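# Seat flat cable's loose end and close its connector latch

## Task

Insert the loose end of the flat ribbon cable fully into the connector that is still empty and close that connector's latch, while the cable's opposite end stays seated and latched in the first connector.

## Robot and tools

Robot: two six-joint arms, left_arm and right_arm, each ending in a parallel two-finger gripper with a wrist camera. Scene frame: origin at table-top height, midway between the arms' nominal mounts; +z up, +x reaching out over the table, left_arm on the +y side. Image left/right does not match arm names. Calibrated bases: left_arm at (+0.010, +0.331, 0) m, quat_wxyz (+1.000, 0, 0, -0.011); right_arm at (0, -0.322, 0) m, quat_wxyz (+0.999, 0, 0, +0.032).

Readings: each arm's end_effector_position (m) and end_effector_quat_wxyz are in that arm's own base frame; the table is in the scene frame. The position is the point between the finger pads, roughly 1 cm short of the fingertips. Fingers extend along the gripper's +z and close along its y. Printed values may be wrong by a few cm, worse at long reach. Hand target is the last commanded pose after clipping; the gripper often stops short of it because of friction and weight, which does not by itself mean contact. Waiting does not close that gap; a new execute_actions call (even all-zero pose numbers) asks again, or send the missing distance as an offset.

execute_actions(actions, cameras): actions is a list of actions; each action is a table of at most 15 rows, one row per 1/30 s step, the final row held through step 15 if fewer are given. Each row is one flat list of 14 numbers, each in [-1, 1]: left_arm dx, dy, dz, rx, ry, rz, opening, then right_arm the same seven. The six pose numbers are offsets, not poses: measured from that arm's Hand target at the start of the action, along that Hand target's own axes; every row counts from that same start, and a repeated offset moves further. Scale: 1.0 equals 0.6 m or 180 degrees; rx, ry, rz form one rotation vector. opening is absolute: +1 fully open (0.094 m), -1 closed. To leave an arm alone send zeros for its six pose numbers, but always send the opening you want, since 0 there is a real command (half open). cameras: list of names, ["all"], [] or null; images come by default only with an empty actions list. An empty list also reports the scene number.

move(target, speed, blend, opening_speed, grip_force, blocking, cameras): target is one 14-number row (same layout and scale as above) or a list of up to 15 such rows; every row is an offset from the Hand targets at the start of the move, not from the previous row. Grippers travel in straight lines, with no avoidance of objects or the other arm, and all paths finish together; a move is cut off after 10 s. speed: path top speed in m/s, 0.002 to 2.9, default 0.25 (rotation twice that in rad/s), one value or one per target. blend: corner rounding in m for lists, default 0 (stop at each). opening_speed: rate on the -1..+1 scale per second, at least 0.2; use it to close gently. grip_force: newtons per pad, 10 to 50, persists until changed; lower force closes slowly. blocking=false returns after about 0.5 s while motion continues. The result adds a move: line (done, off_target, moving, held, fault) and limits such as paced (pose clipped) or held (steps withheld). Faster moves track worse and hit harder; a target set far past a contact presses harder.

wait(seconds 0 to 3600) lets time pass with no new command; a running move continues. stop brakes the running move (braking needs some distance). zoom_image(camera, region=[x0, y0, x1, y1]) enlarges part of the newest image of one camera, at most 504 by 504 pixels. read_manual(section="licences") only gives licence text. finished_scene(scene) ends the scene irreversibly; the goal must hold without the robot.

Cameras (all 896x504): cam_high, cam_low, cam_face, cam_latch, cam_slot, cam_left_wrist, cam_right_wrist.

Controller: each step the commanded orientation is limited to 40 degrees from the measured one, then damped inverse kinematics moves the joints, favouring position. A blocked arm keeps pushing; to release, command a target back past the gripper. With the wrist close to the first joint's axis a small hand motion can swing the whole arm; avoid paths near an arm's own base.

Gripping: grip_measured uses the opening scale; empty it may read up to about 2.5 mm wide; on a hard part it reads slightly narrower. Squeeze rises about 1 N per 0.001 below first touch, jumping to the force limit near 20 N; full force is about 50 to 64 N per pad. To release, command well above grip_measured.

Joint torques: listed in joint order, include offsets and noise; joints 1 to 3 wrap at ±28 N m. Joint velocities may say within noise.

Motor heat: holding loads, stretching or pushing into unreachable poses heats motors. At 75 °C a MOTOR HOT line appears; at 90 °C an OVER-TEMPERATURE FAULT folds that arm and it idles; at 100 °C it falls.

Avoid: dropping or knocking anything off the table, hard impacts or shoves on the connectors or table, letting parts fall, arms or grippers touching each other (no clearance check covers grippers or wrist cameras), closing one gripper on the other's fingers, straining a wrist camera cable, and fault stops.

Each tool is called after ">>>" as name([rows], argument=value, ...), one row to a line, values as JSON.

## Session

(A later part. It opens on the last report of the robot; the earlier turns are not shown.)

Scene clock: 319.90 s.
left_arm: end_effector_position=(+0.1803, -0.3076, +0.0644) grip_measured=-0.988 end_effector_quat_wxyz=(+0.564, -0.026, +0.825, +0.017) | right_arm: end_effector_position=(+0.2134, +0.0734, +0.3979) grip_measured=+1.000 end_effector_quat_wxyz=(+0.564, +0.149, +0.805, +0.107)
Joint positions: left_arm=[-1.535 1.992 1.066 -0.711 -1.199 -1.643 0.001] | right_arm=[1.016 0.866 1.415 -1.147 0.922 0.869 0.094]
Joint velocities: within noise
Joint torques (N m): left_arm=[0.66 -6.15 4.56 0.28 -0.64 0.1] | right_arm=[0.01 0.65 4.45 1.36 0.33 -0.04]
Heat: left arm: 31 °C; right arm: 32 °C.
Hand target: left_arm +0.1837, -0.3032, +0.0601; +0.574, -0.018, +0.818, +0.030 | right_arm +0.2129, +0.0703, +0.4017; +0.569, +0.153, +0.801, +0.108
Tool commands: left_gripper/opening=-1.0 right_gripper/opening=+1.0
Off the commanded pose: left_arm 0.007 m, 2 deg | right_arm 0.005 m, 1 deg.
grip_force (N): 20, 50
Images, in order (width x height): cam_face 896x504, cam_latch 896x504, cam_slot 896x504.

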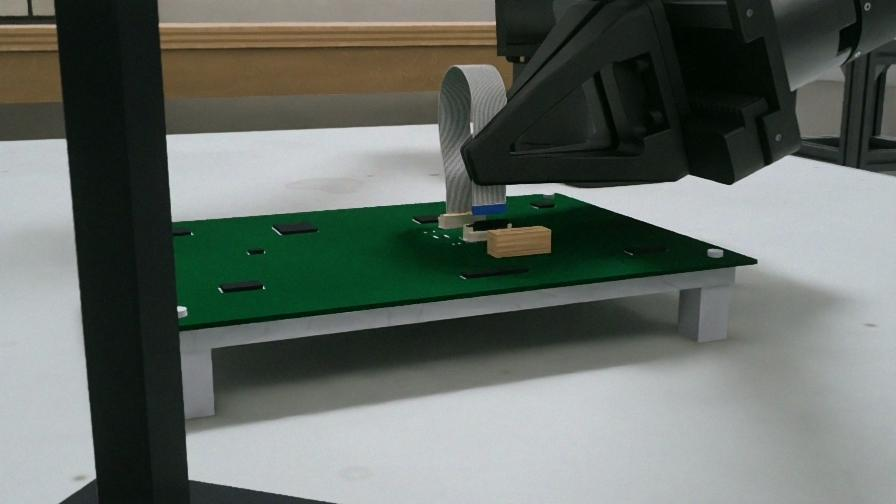

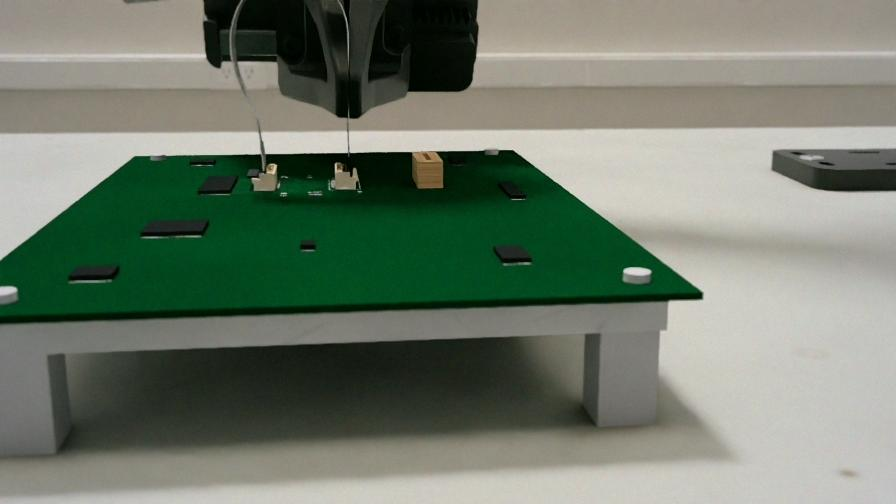

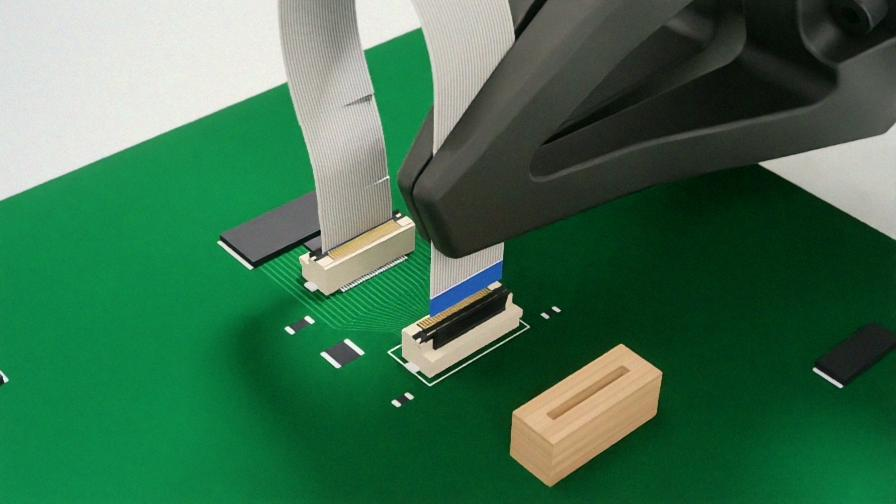

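>>> zoom_image(camera="cam_latch", region=[250, 150, 285, 195])

>>> zoom_image(camera="cam_slot", region=[295, 215, 365, 285])

>>> zoom_image(camera="cam_slot", region=[360, 200, 430, 260])

Scaled by 11.200 from the camera's image (finer frame: 1280x720).

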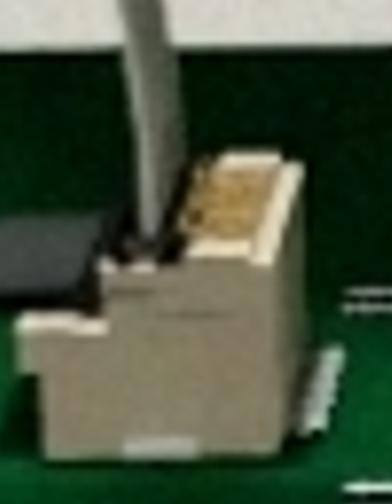

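Scaled by 7.200 from the camera's image (finer frame: 1280x720).

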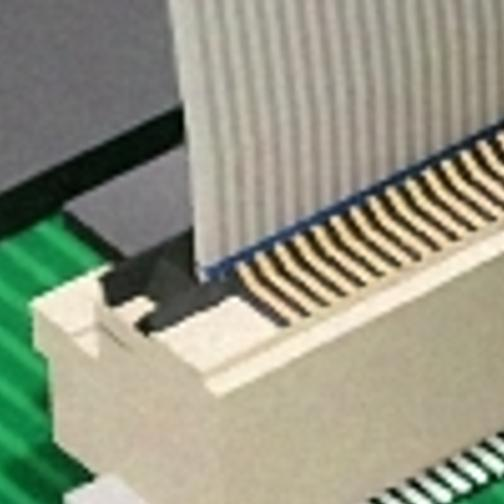

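Scaled by 7.200 from the camera's image (finer frame: 1280x720).

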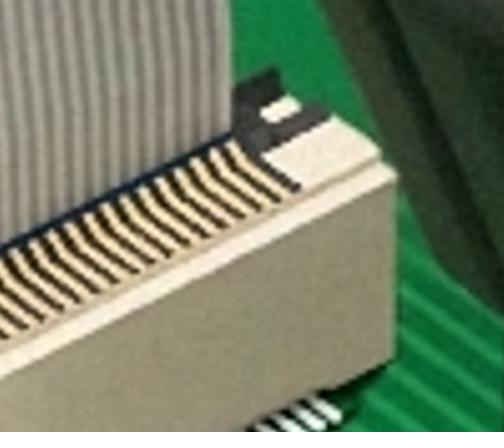

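>>> zoom_image(camera="cam_latch", region=[250, 164, 280, 194])

>>> zoom_image(camera="cam_latch", region=[332, 164, 362, 194])

Scaled by 16.800 from the camera's image (finer frame: 1280x720).

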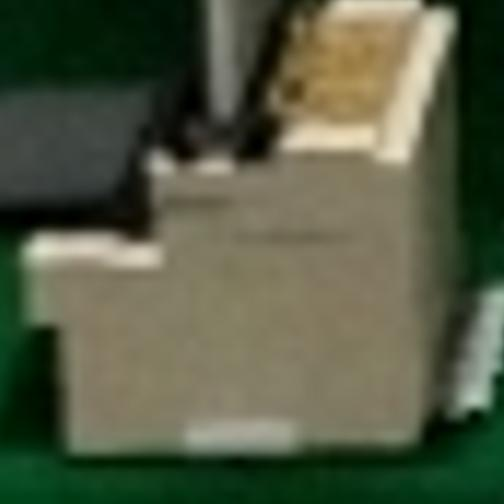

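Scaled by 16.800 from the camera's image (finer frame: 1280x720).

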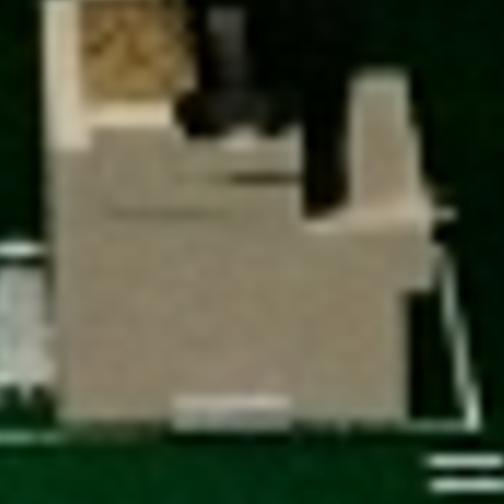

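>>> execute_actions(actions=[], cameras=["cam_face", "cam_latch", "cam_slot"])

>>> zoom_image(camera="cam_face", region=[460, 200, 516, 248])

>>> zoom_image(camera="cam_slot", region=[398, 310, 448, 360])

>>> zoom_image(camera="cam_slot", region=[475, 275, 530, 330])

Scene clock: 347.13 s.
left_arm: end_effector_position=(+0.1803, -0.3076, +0.0644) grip_measured=-0.988 end_effector_quat_wxyz=(+0.564, -0.026, +0.825, +0.017) | right_arm: end_effector_position=(+0.2134, +0.0734, +0.3979) grip_measured=+1.000 end_effector_quat_wxyz=(+0.564, +0.149, +0.805, +0.107)
Joint positions: left_arm=[-1.535 1.992 1.066 -0.711 -1.199 -1.643 0.001] | right_arm=[1.016 0.866 1.415 -1.147 0.922 0.869 0.094]
Joint velocities: within noise
Joint torques (N m): left_arm=[0.65 -6.2 4.63 0.28 -0.68 0.08] | right_arm=[0.01 0.65 4.45 1.36 0.33 -0.03]
Heat: left arm: 30 °C; right arm: 32 °C.
Hand target: left_arm +0.1837, -0.3032, +0.0601; +0.574, -0.018, +0.818, +0.030 | right_arm +0.2129, +0.0703, +0.4017; +0.569, +0.153, +0.801, +0.108
Tool commands: left_gripper/opening=-1.0 right_gripper/opening=+1.0
Off the commanded pose: left_arm 0.007 m, 2 deg | right_arm 0.005 m, 1 deg.
grip_force (N): 20, 50
Images, in order (width x height): cam_face 896x504, cam_latch 896x504, cam_slot 896x504.

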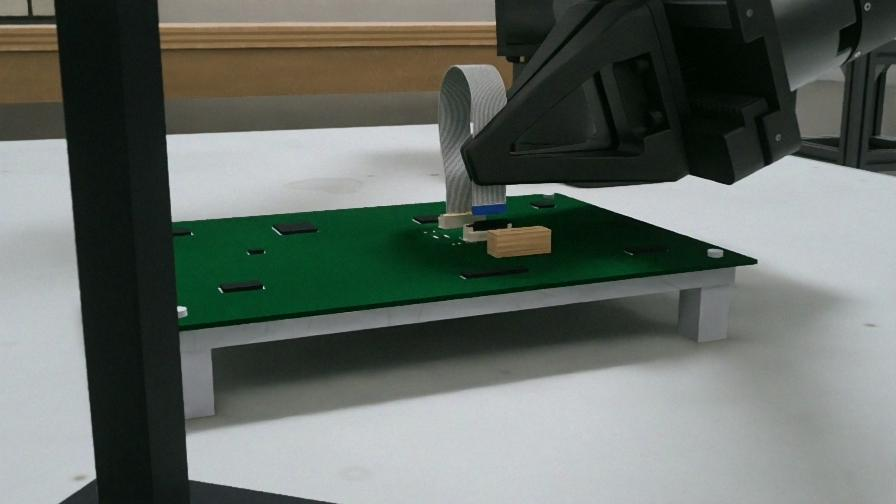

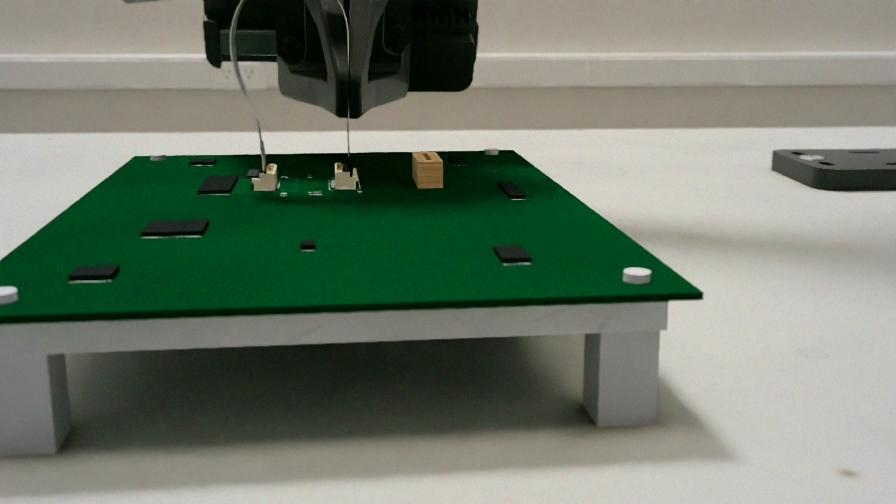

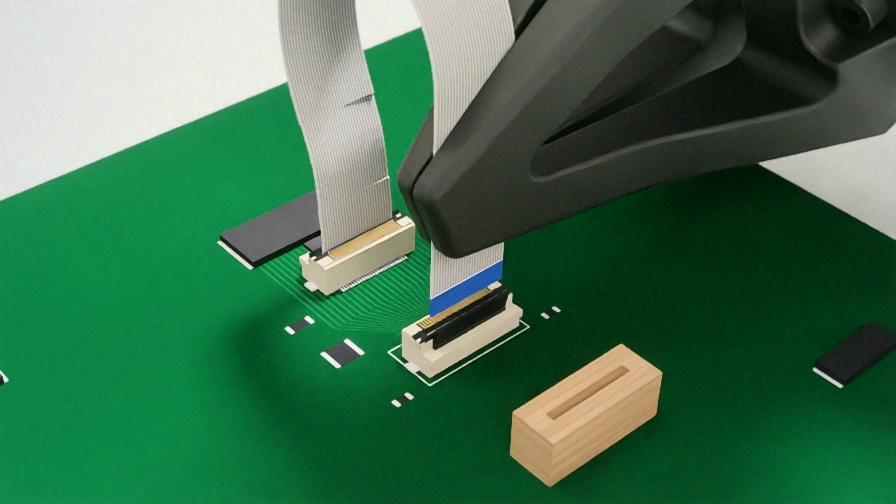

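Scaled by 9.000 from the camera's image (finer frame: 1280x720).

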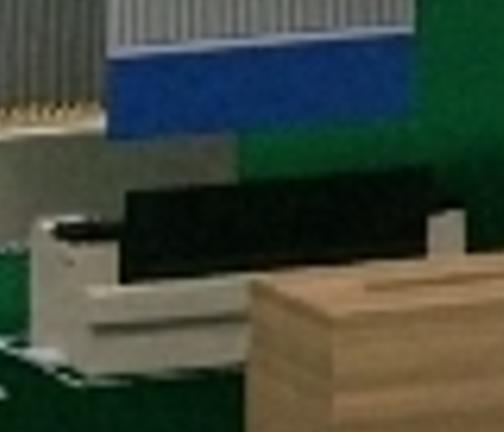

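Scaled by 10.080 from the camera's image (finer frame: 1280x720).

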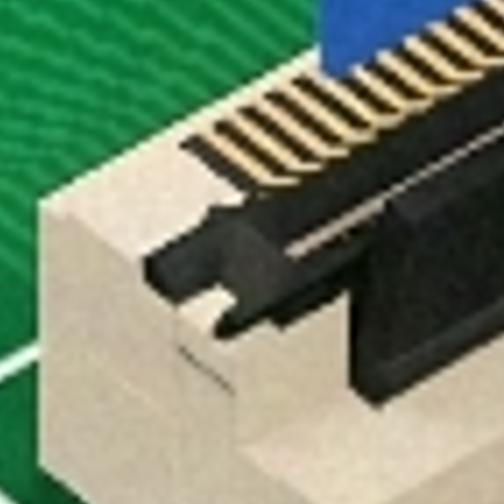

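Scaled by 9.164 from the camera's image (finer frame: 1280x720).

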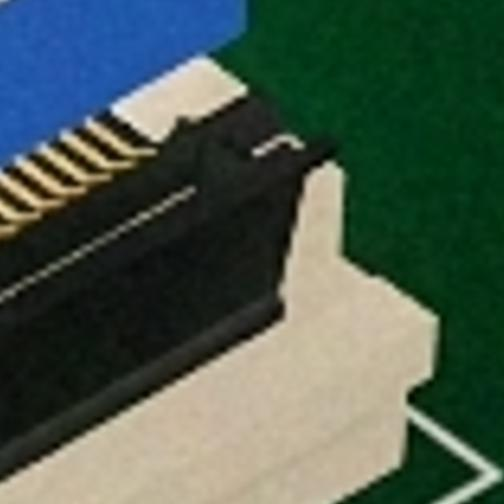

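>>> zoom_image(camera="cam_slot", region=[385, 310, 465, 390])

>>> zoom_image(camera="cam_slot", region=[290, 220, 370, 300])

Scaled by 6.300 from the camera's image (finer frame: 1280x720).

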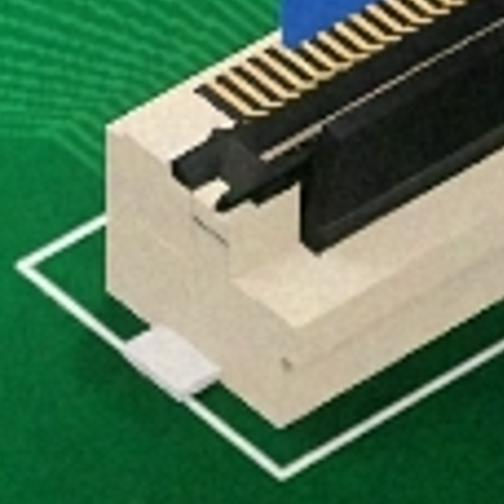

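Scaled by 6.300 from the camera's image (finer frame: 1280x720).

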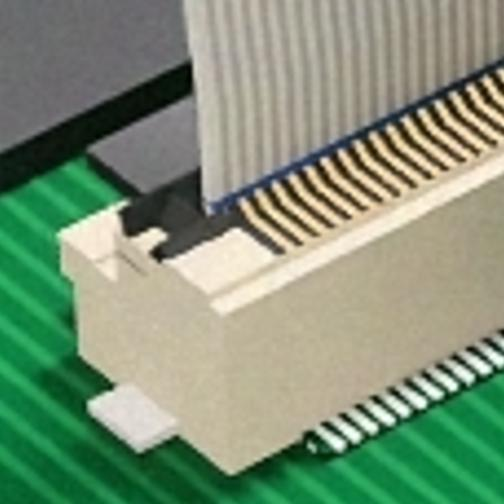

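>>> move(target=[0.00007, -0.00135, -0.00007, 0.00065, 0.00005, -0.0018, -1.0, 0, 0, 0, 0, 0, 0, 1.0], speed=0.02, cameras=[])

Scene clock: 375.20 s.
left_arm: end_effector_position=(+0.1803, -0.3083, +0.0644) grip_measured=-0.988 end_effector_quat_wxyz=(+0.565, -0.027, +0.825, +0.015) | right_arm: end_effector_position=(+0.2134, +0.0734, +0.3979) grip_measured=+1.000 end_effector_quat_wxyz=(+0.564, +0.149, +0.805, +0.107)
Joint positions: left_arm=[-1.535 1.992 1.066 -0.706 -1.199 -1.643 0.001] | right_arm=[1.016 0.866 1.415 -1.147 0.922 0.869 0.094]
Joint torques (N m): left_arm=[0.64 -6.27 4.56 0.31 -0.67 0.1] | right_arm=[0.01 0.65 4.46 1.36 0.33 -0.03]
Heat: left arm: 30 °C; right arm: 32 °C.
Hand target: left_arm +0.1837, -0.3039, +0.0600; +0.574, -0.019, +0.818, +0.028 | right_arm +0.2129, +0.0703, +0.4017; +0.569, +0.153, +0.801, +0.108
Off the commanded pose: left_arm 0.007 m, 2 deg | right_arm 0.005 m, 1 deg.
grip_force (N): 20, 50
move: done

>>> execute_actions(actions=[], cameras=["cam_latch", "cam_slot"])

>>> zoom_image(camera="cam_latch", region=[333, 150, 363, 195])

>>> zoom_image(camera="cam_slot", region=[395, 295, 465, 350])

>>> zoom_image(camera="cam_slot", region=[455, 265, 535, 330])

Scene clock: 376.10 s.
left_arm: end_effector_position=(+0.1803, -0.3084, +0.0643) grip_measured=-0.988 end_effector_quat_wxyz=(+0.565, -0.027, +0.825, +0.015) | right_arm: end_effector_position=(+0.2134, +0.0734, +0.3979) grip_measured=+1.000 end_effector_quat_wxyz=(+0.564, +0.149, +0.805, +0.107)
Joint positions: left_arm=[-1.535 1.992 1.066 -0.705 -1.199 -1.643 0.001] | right_arm=[1.016 0.866 1.415 -1.147 0.922 0.869 0.094]
Joint velocities: within noise
Joint torques (N m): left_arm=[0.79 -6.15 4.62 0.3 -0.7 0.07] | right_arm=[-0.01 0.65 4.46 1.36 0.33 -0.03]
Heat: left arm: 30 °C; right arm: 32 °C.
Hand target: left_arm +0.1837, -0.3040, +0.0600; +0.574, -0.019, +0.818, +0.028 | right_arm +0.2129, +0.0703, +0.4017; +0.569, +0.153, +0.801, +0.108
Tool commands: left_gripper/opening=-1.0 right_gripper/opening=+1.0
Off the commanded pose: left_arm 0.007 m, 2 deg | right_arm 0.005 m, 1 deg.
grip_force (N): 20, 50
Images, in order (width x height): cam_latch 896x504, cam_slot 896x504.

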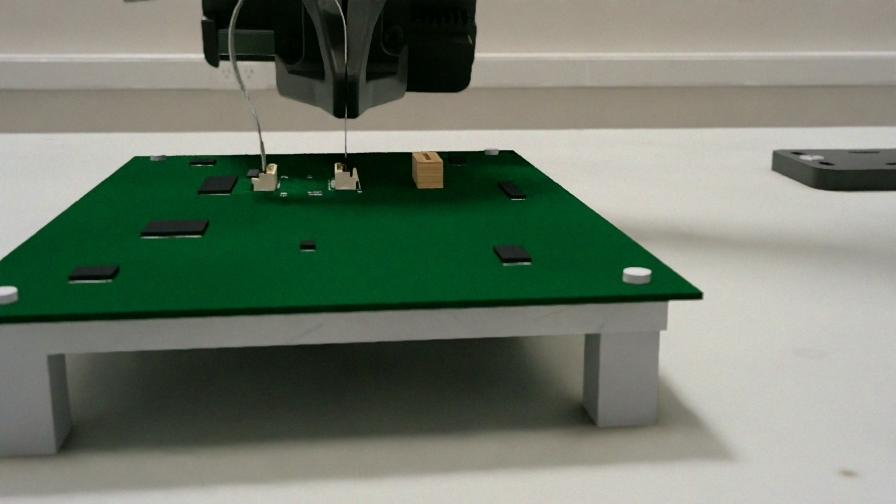

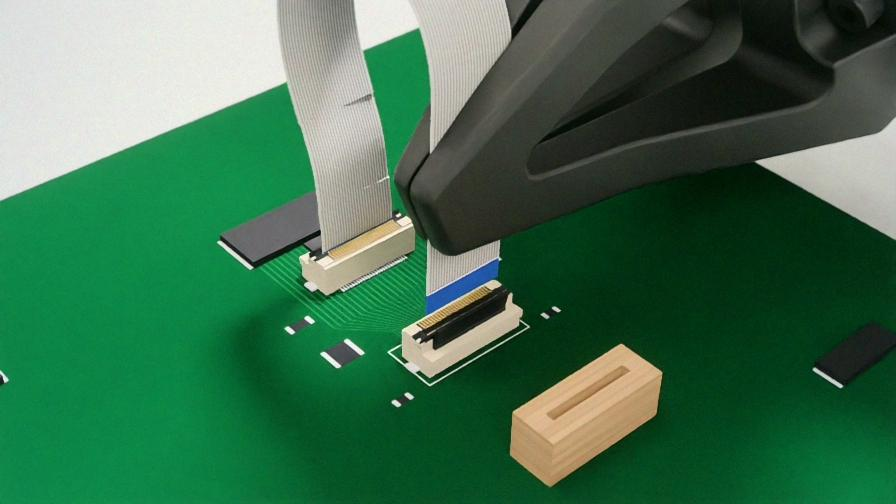

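Scaled by 11.200 from the camera's image (finer frame: 1280x720).

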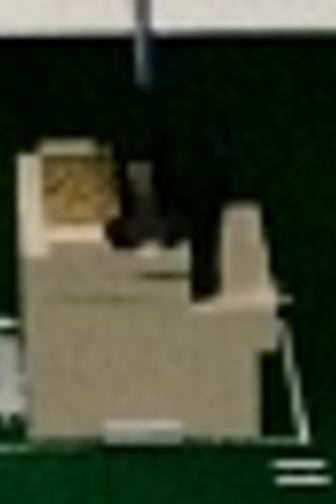

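Scaled by 7.200 from the camera's image (finer frame: 1280x720).

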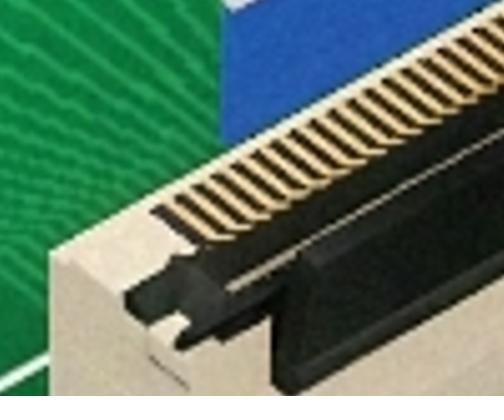

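Scaled by 6.300 from the camera's image (finer frame: 1280x720).

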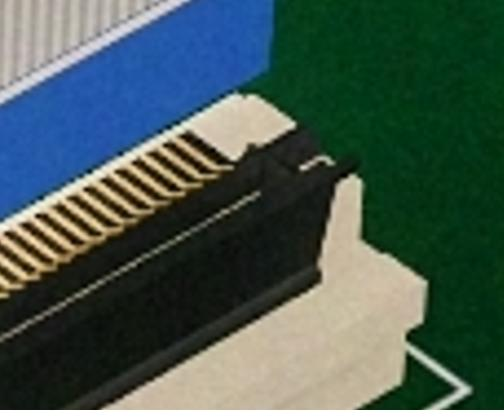

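>>> zoom_image(camera="cam_slot", region=[415, 295, 445, 325])

>>> zoom_image(camera="cam_slot", region=[480, 260, 510, 290])

>>> zoom_image(camera="cam_face", region=[460, 200, 516, 248])

Scaled by 16.800 from the camera's image (finer frame: 1280x720).

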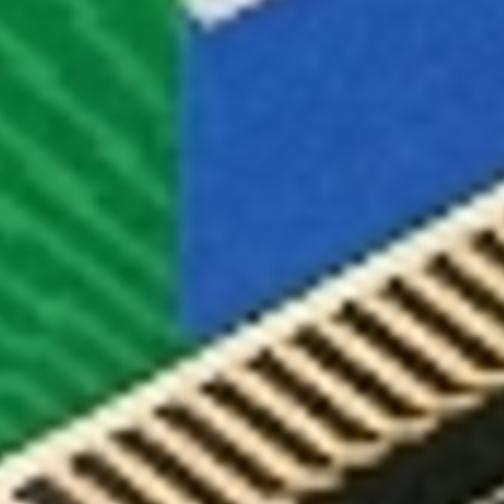

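Scaled by 16.800 from the camera's image (finer frame: 1280x720).

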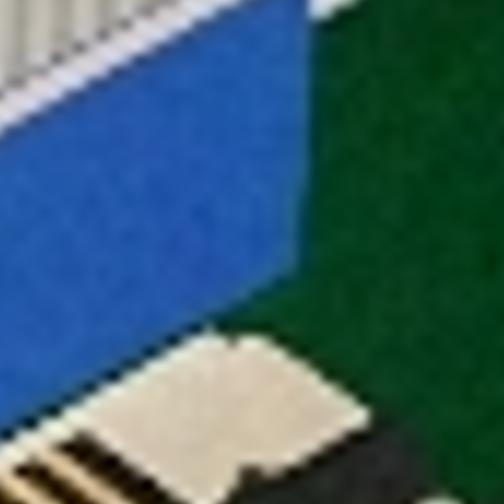

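This scene's latest camera images include none from cam_face. They are from: cam_latch, cam_slot. cam_face's image comes with the result of a call that names it in "cameras".

>>> move(target=[0.0031, -0.00026, 0.00111, -0.00036, -0.00003, 0.001, -1.0, 0, 0, 0, 0, 0, 0, 1.0], speed=0.02, cameras=[])

Scene clock: 396.47 s.
left_arm: end_effector_position=(+0.1803, -0.3083, +0.0621) grip_measured=-0.988 end_effector_quat_wxyz=(+0.564, -0.026, +0.825, +0.017) | right_arm: end_effector_position=(+0.2134, +0.0734, +0.3979) grip_measured=+1.000 end_effector_quat_wxyz=(+0.564, +0.149, +0.805, +0.107)
Joint positions: left_arm=[-1.535 2 1.066 -0.703 -1.199 -1.643 0.001] | right_arm=[1.016 0.866 1.415 -1.147 0.922 0.869 0.094]
Joint torques (N m): left_arm=[0.75 -6.19 4.51 0.3 -0.63 0.06] | right_arm=[0.01 0.65 4.46 1.36 0.33 -0.04]
Heat: left arm: 30 °C; right arm: 32 °C.
Hand target: left_arm +0.1837, -0.3041, +0.0580; +0.574, -0.018, +0.818, +0.029 | right_arm +0.2129, +0.0703, +0.4017; +0.569, +0.153, +0.801, +0.108
Off the commanded pose: left_arm 0.007 m, 2 deg | right_arm 0.005 m, 1 deg.
grip_force (N): 20, 50
move: done

>>> execute_actions(actions=[], cameras=["cam_latch", "cam_slot", "cam_face"])

>>> zoom_image(camera="cam_latch", region=[333, 150, 363, 195])

>>> zoom_image(camera="cam_slot", region=[410, 295, 450, 335])

>>> zoom_image(camera="cam_slot", region=[480, 260, 520, 300])

Scene clock: 397.73 s.
left_arm: end_effector_position=(+0.1803, -0.3084, +0.0621) grip_measured=-0.988 end_effector_quat_wxyz=(+0.564, -0.026, +0.825, +0.017) | right_arm: end_effector_position=(+0.2134, +0.0734, +0.3979) grip_measured=+1.000 end_effector_quat_wxyz=(+0.564, +0.149, +0.805, +0.107)
Joint positions: left_arm=[-1.535 2 1.066 -0.702 -1.199 -1.643 0.001] | right_arm=[1.016 0.866 1.415 -1.147 0.922 0.869 0.094]
Joint velocities: within noise
Joint torques (N m): left_arm=[0.73 -6.23 4.7 0.32 -0.67 0.1] | right_arm=[0.01 0.65 4.46 1.36 0.34 -0.04]
Heat: left arm: 30 °C; right arm: 32 °C.
Hand target: left_arm +0.1837, -0.3041, +0.0580; +0.574, -0.018, +0.818, +0.029 | right_arm +0.2129, +0.0703, +0.4017; +0.569, +0.153, +0.801, +0.108
Tool commands: left_gripper/opening=-1.0 right_gripper/opening=+1.0
Off the commanded pose: left_arm 0.007 m, 2 deg | right_arm 0.005 m, 1 deg.
grip_force (N): 20, 50
Images, in order (width x height): cam_face 896x504, cam_latch 896x504, cam_slot 896x504.

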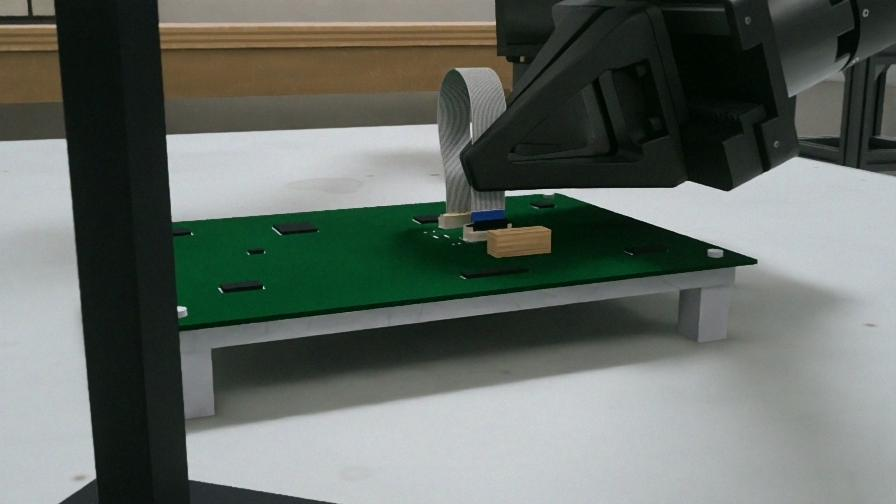

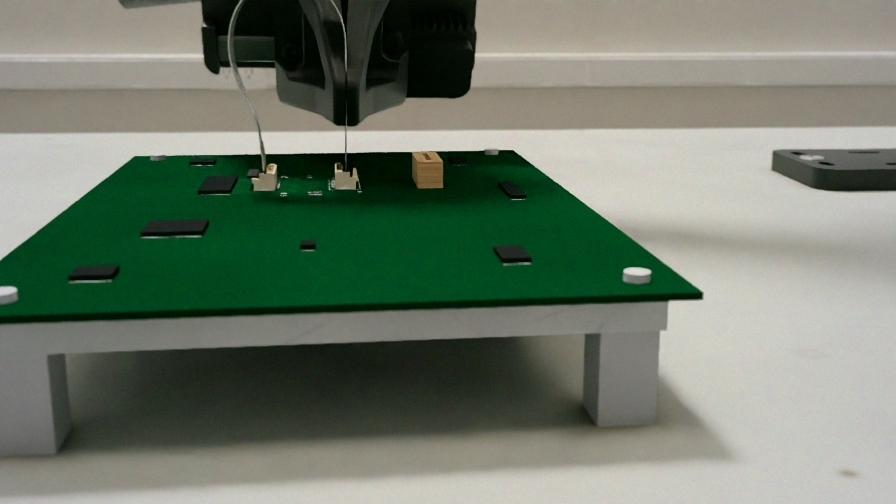

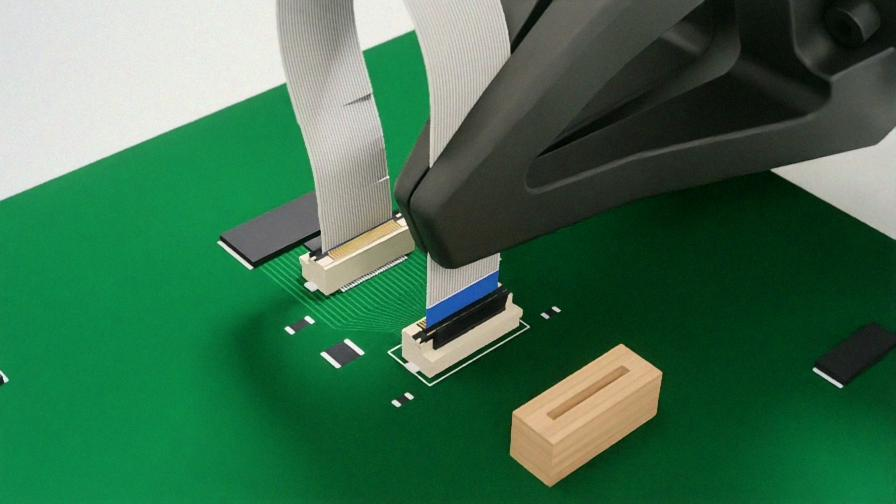

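Scaled by 11.200 from the camera's image (finer frame: 1280x720).

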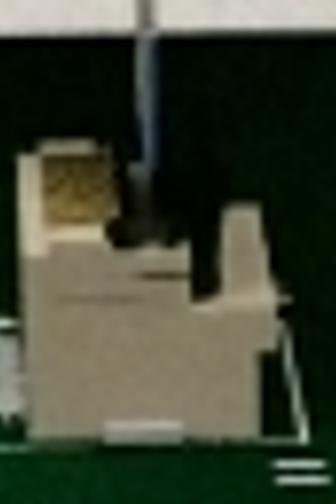

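Scaled by 12.600 from the camera's image (finer frame: 1280x720).

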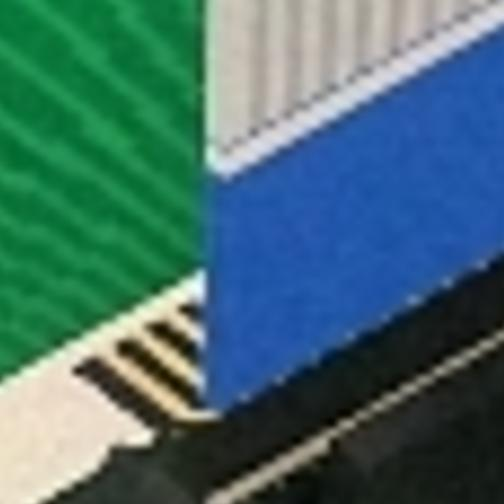

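Scaled by 12.600 from the camera's image (finer frame: 1280x720).

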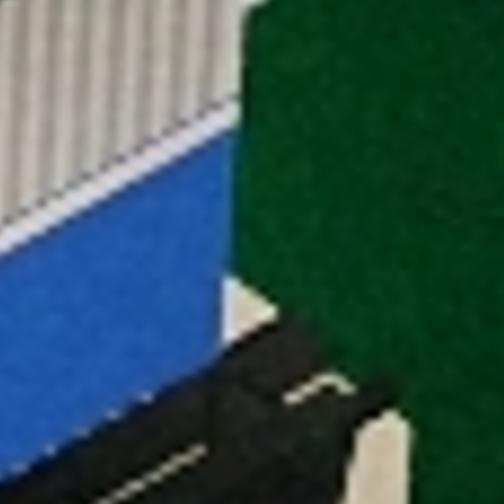

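>>> zoom_image(camera="cam_latch", region=[332, 152, 362, 182])

>>> zoom_image(camera="cam_face", region=[460, 200, 516, 248])

>>> zoom_image(camera="cam_slot", region=[415, 300, 485, 350])

Scaled by 16.800 from the camera's image (finer frame: 1280x720).

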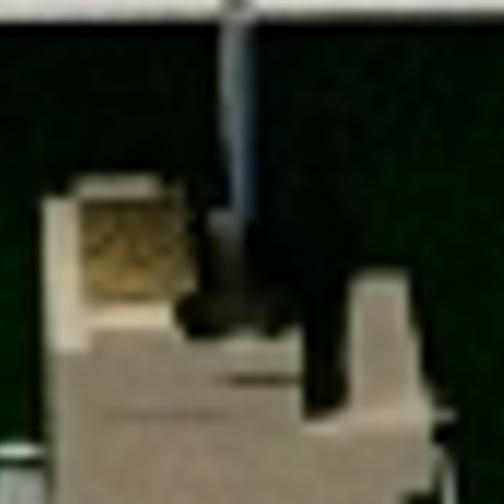

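Scaled by 9.000 from the camera's image (finer frame: 1280x720).

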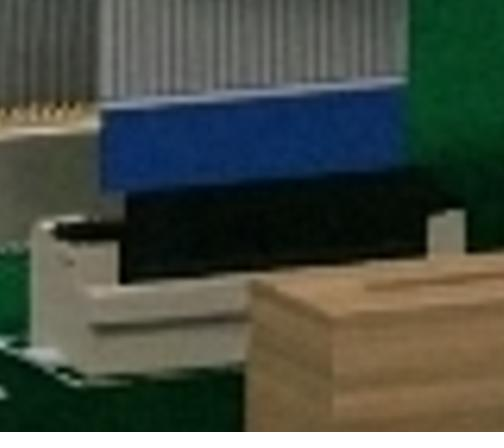

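Scaled by 7.200 from the camera's image (finer frame: 1280x720).

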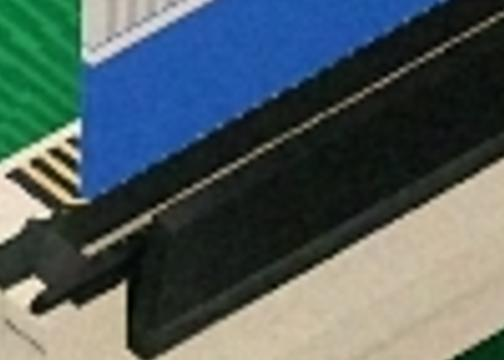

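>>> zoom_image(camera="cam_slot", region=[315, 240, 345, 270])

>>> zoom_image(camera="cam_slot", region=[408, 315, 438, 345])

>>> zoom_image(camera="cam_slot", region=[480, 270, 510, 300])

>>> zoom_image(camera="cam_slot", region=[385, 205, 415, 235])

Scaled by 16.800 from the camera's image (finer frame: 1280x720).

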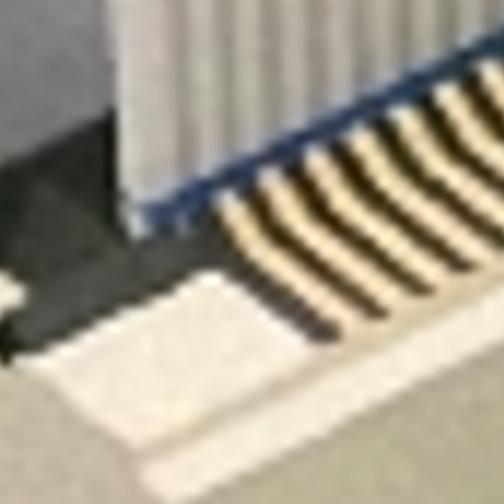

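Scaled by 16.800 from the camera's image (finer frame: 1280x720).

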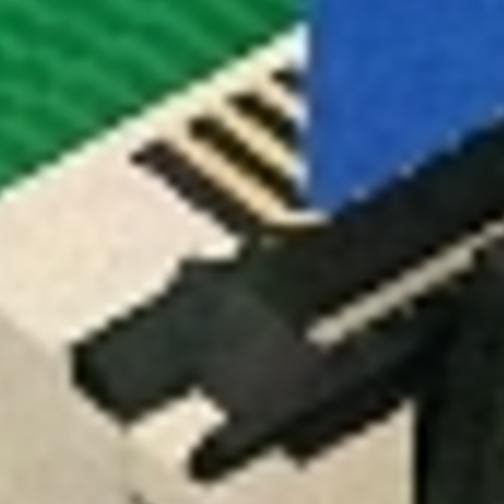

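Scaled by 16.800 from the camera's image (finer frame: 1280x720).

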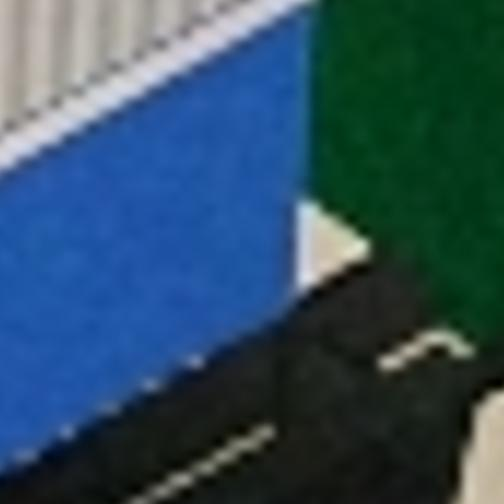

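Scaled by 16.800 from the camera's image (finer frame: 1280x720).

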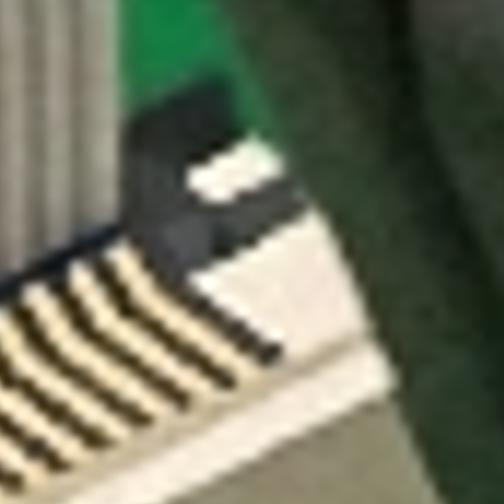

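>>> move(target=[0.00238, -0.0002, 0.00085, -0.00028, -0.00002, 0.00077, -1.0, 0, 0, 0, 0, 0, 0, 1.0], speed=0.02, cameras=["cam_latch", "cam_slot", "cam_face"])

>>> zoom_image(camera="cam_slot", region=[408, 315, 438, 345])

>>> zoom_image(camera="cam_slot", region=[480, 270, 510, 300])

>>> zoom_image(camera="cam_latch", region=[332, 152, 362, 182])

Scene clock: 429.73 s.
left_arm: end_effector_position=(+0.1803, -0.3087, +0.0621) grip_measured=-0.988 end_effector_quat_wxyz=(+0.564, -0.027, +0.825, +0.016) | right_arm: end_effector_position=(+0.2134, +0.0734, +0.3979) grip_measured=+1.000 end_effector_quat_wxyz=(+0.564, +0.149, +0.805, +0.107)
Joint positions: left_arm=[-1.535 2 1.066 -0.7 -1.199 -1.643 0.001] | right_arm=[1.016 0.866 1.415 -1.147 0.922 0.869 0.094]
Joint torques (N m): left_arm=[0.69 -5.86 4.55 0.33 -0.64 0.11] | right_arm=[-0.01 0.65 4.45 1.36 0.34 -0.04]
Heat: left arm: 30 °C; right arm: 32 °C.
Hand target: left_arm +0.1837, -0.3042, +0.0565; +0.574, -0.018, +0.818, +0.030 | right_arm +0.2129, +0.0703, +0.4017; +0.569, +0.153, +0.801, +0.108
Off the commanded pose: left_arm 0.008 m, 2 deg | right_arm 0.005 m, 1 deg.
grip_force (N): 20, 50
move: done
Images, in order (width x height): cam_face 896x504, cam_latch 896x504, cam_slot 896x504.

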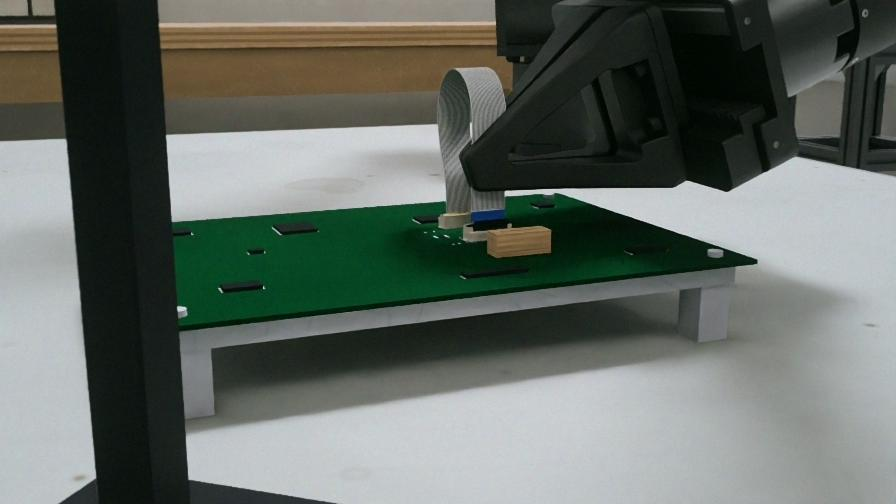

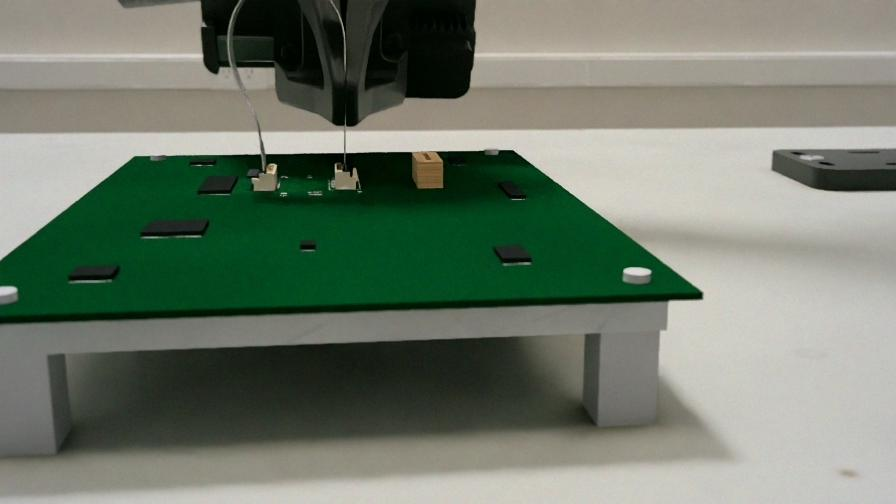

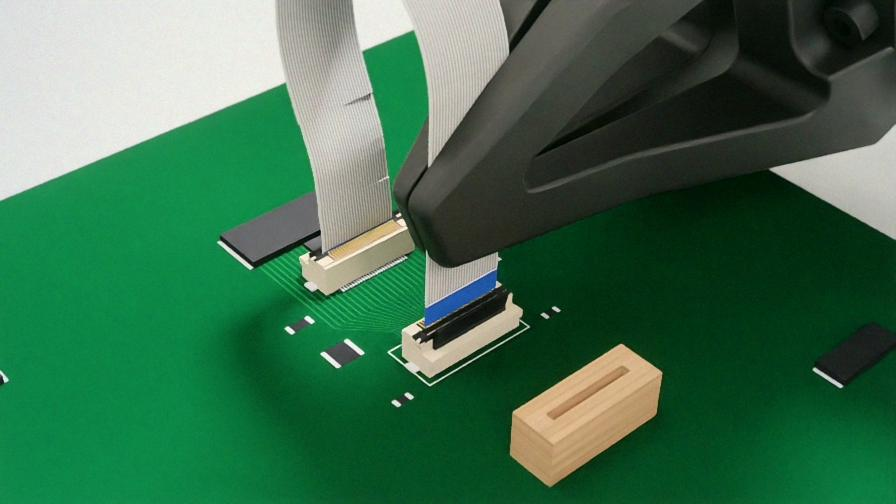

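Scaled by 16.800 from the camera's image (finer frame: 1280x720).

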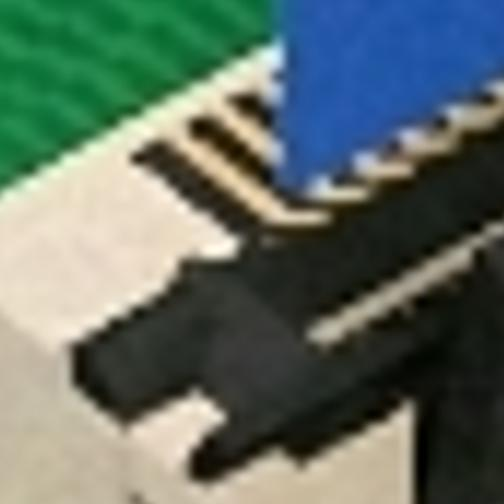

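Scaled by 16.800 from the camera's image (finer frame: 1280x720).

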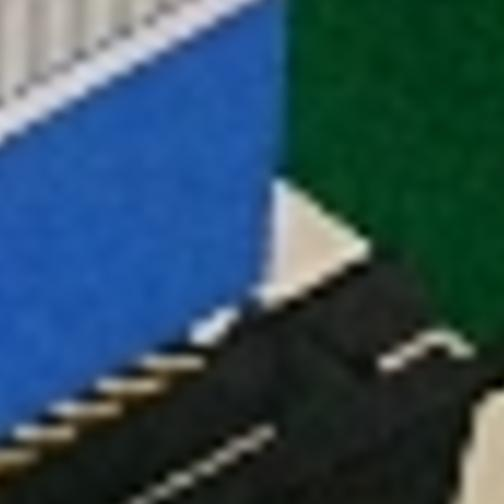

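Scaled by 16.800 from the camera's image (finer frame: 1280x720).

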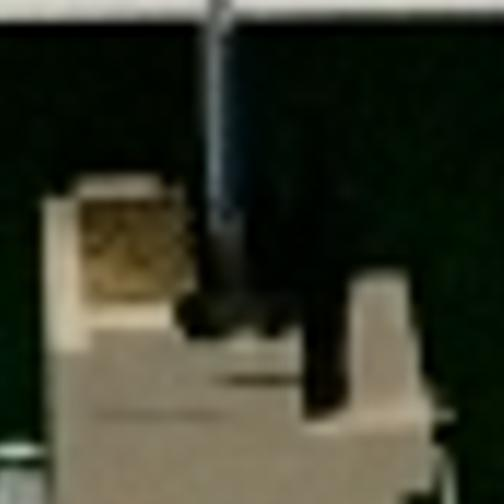

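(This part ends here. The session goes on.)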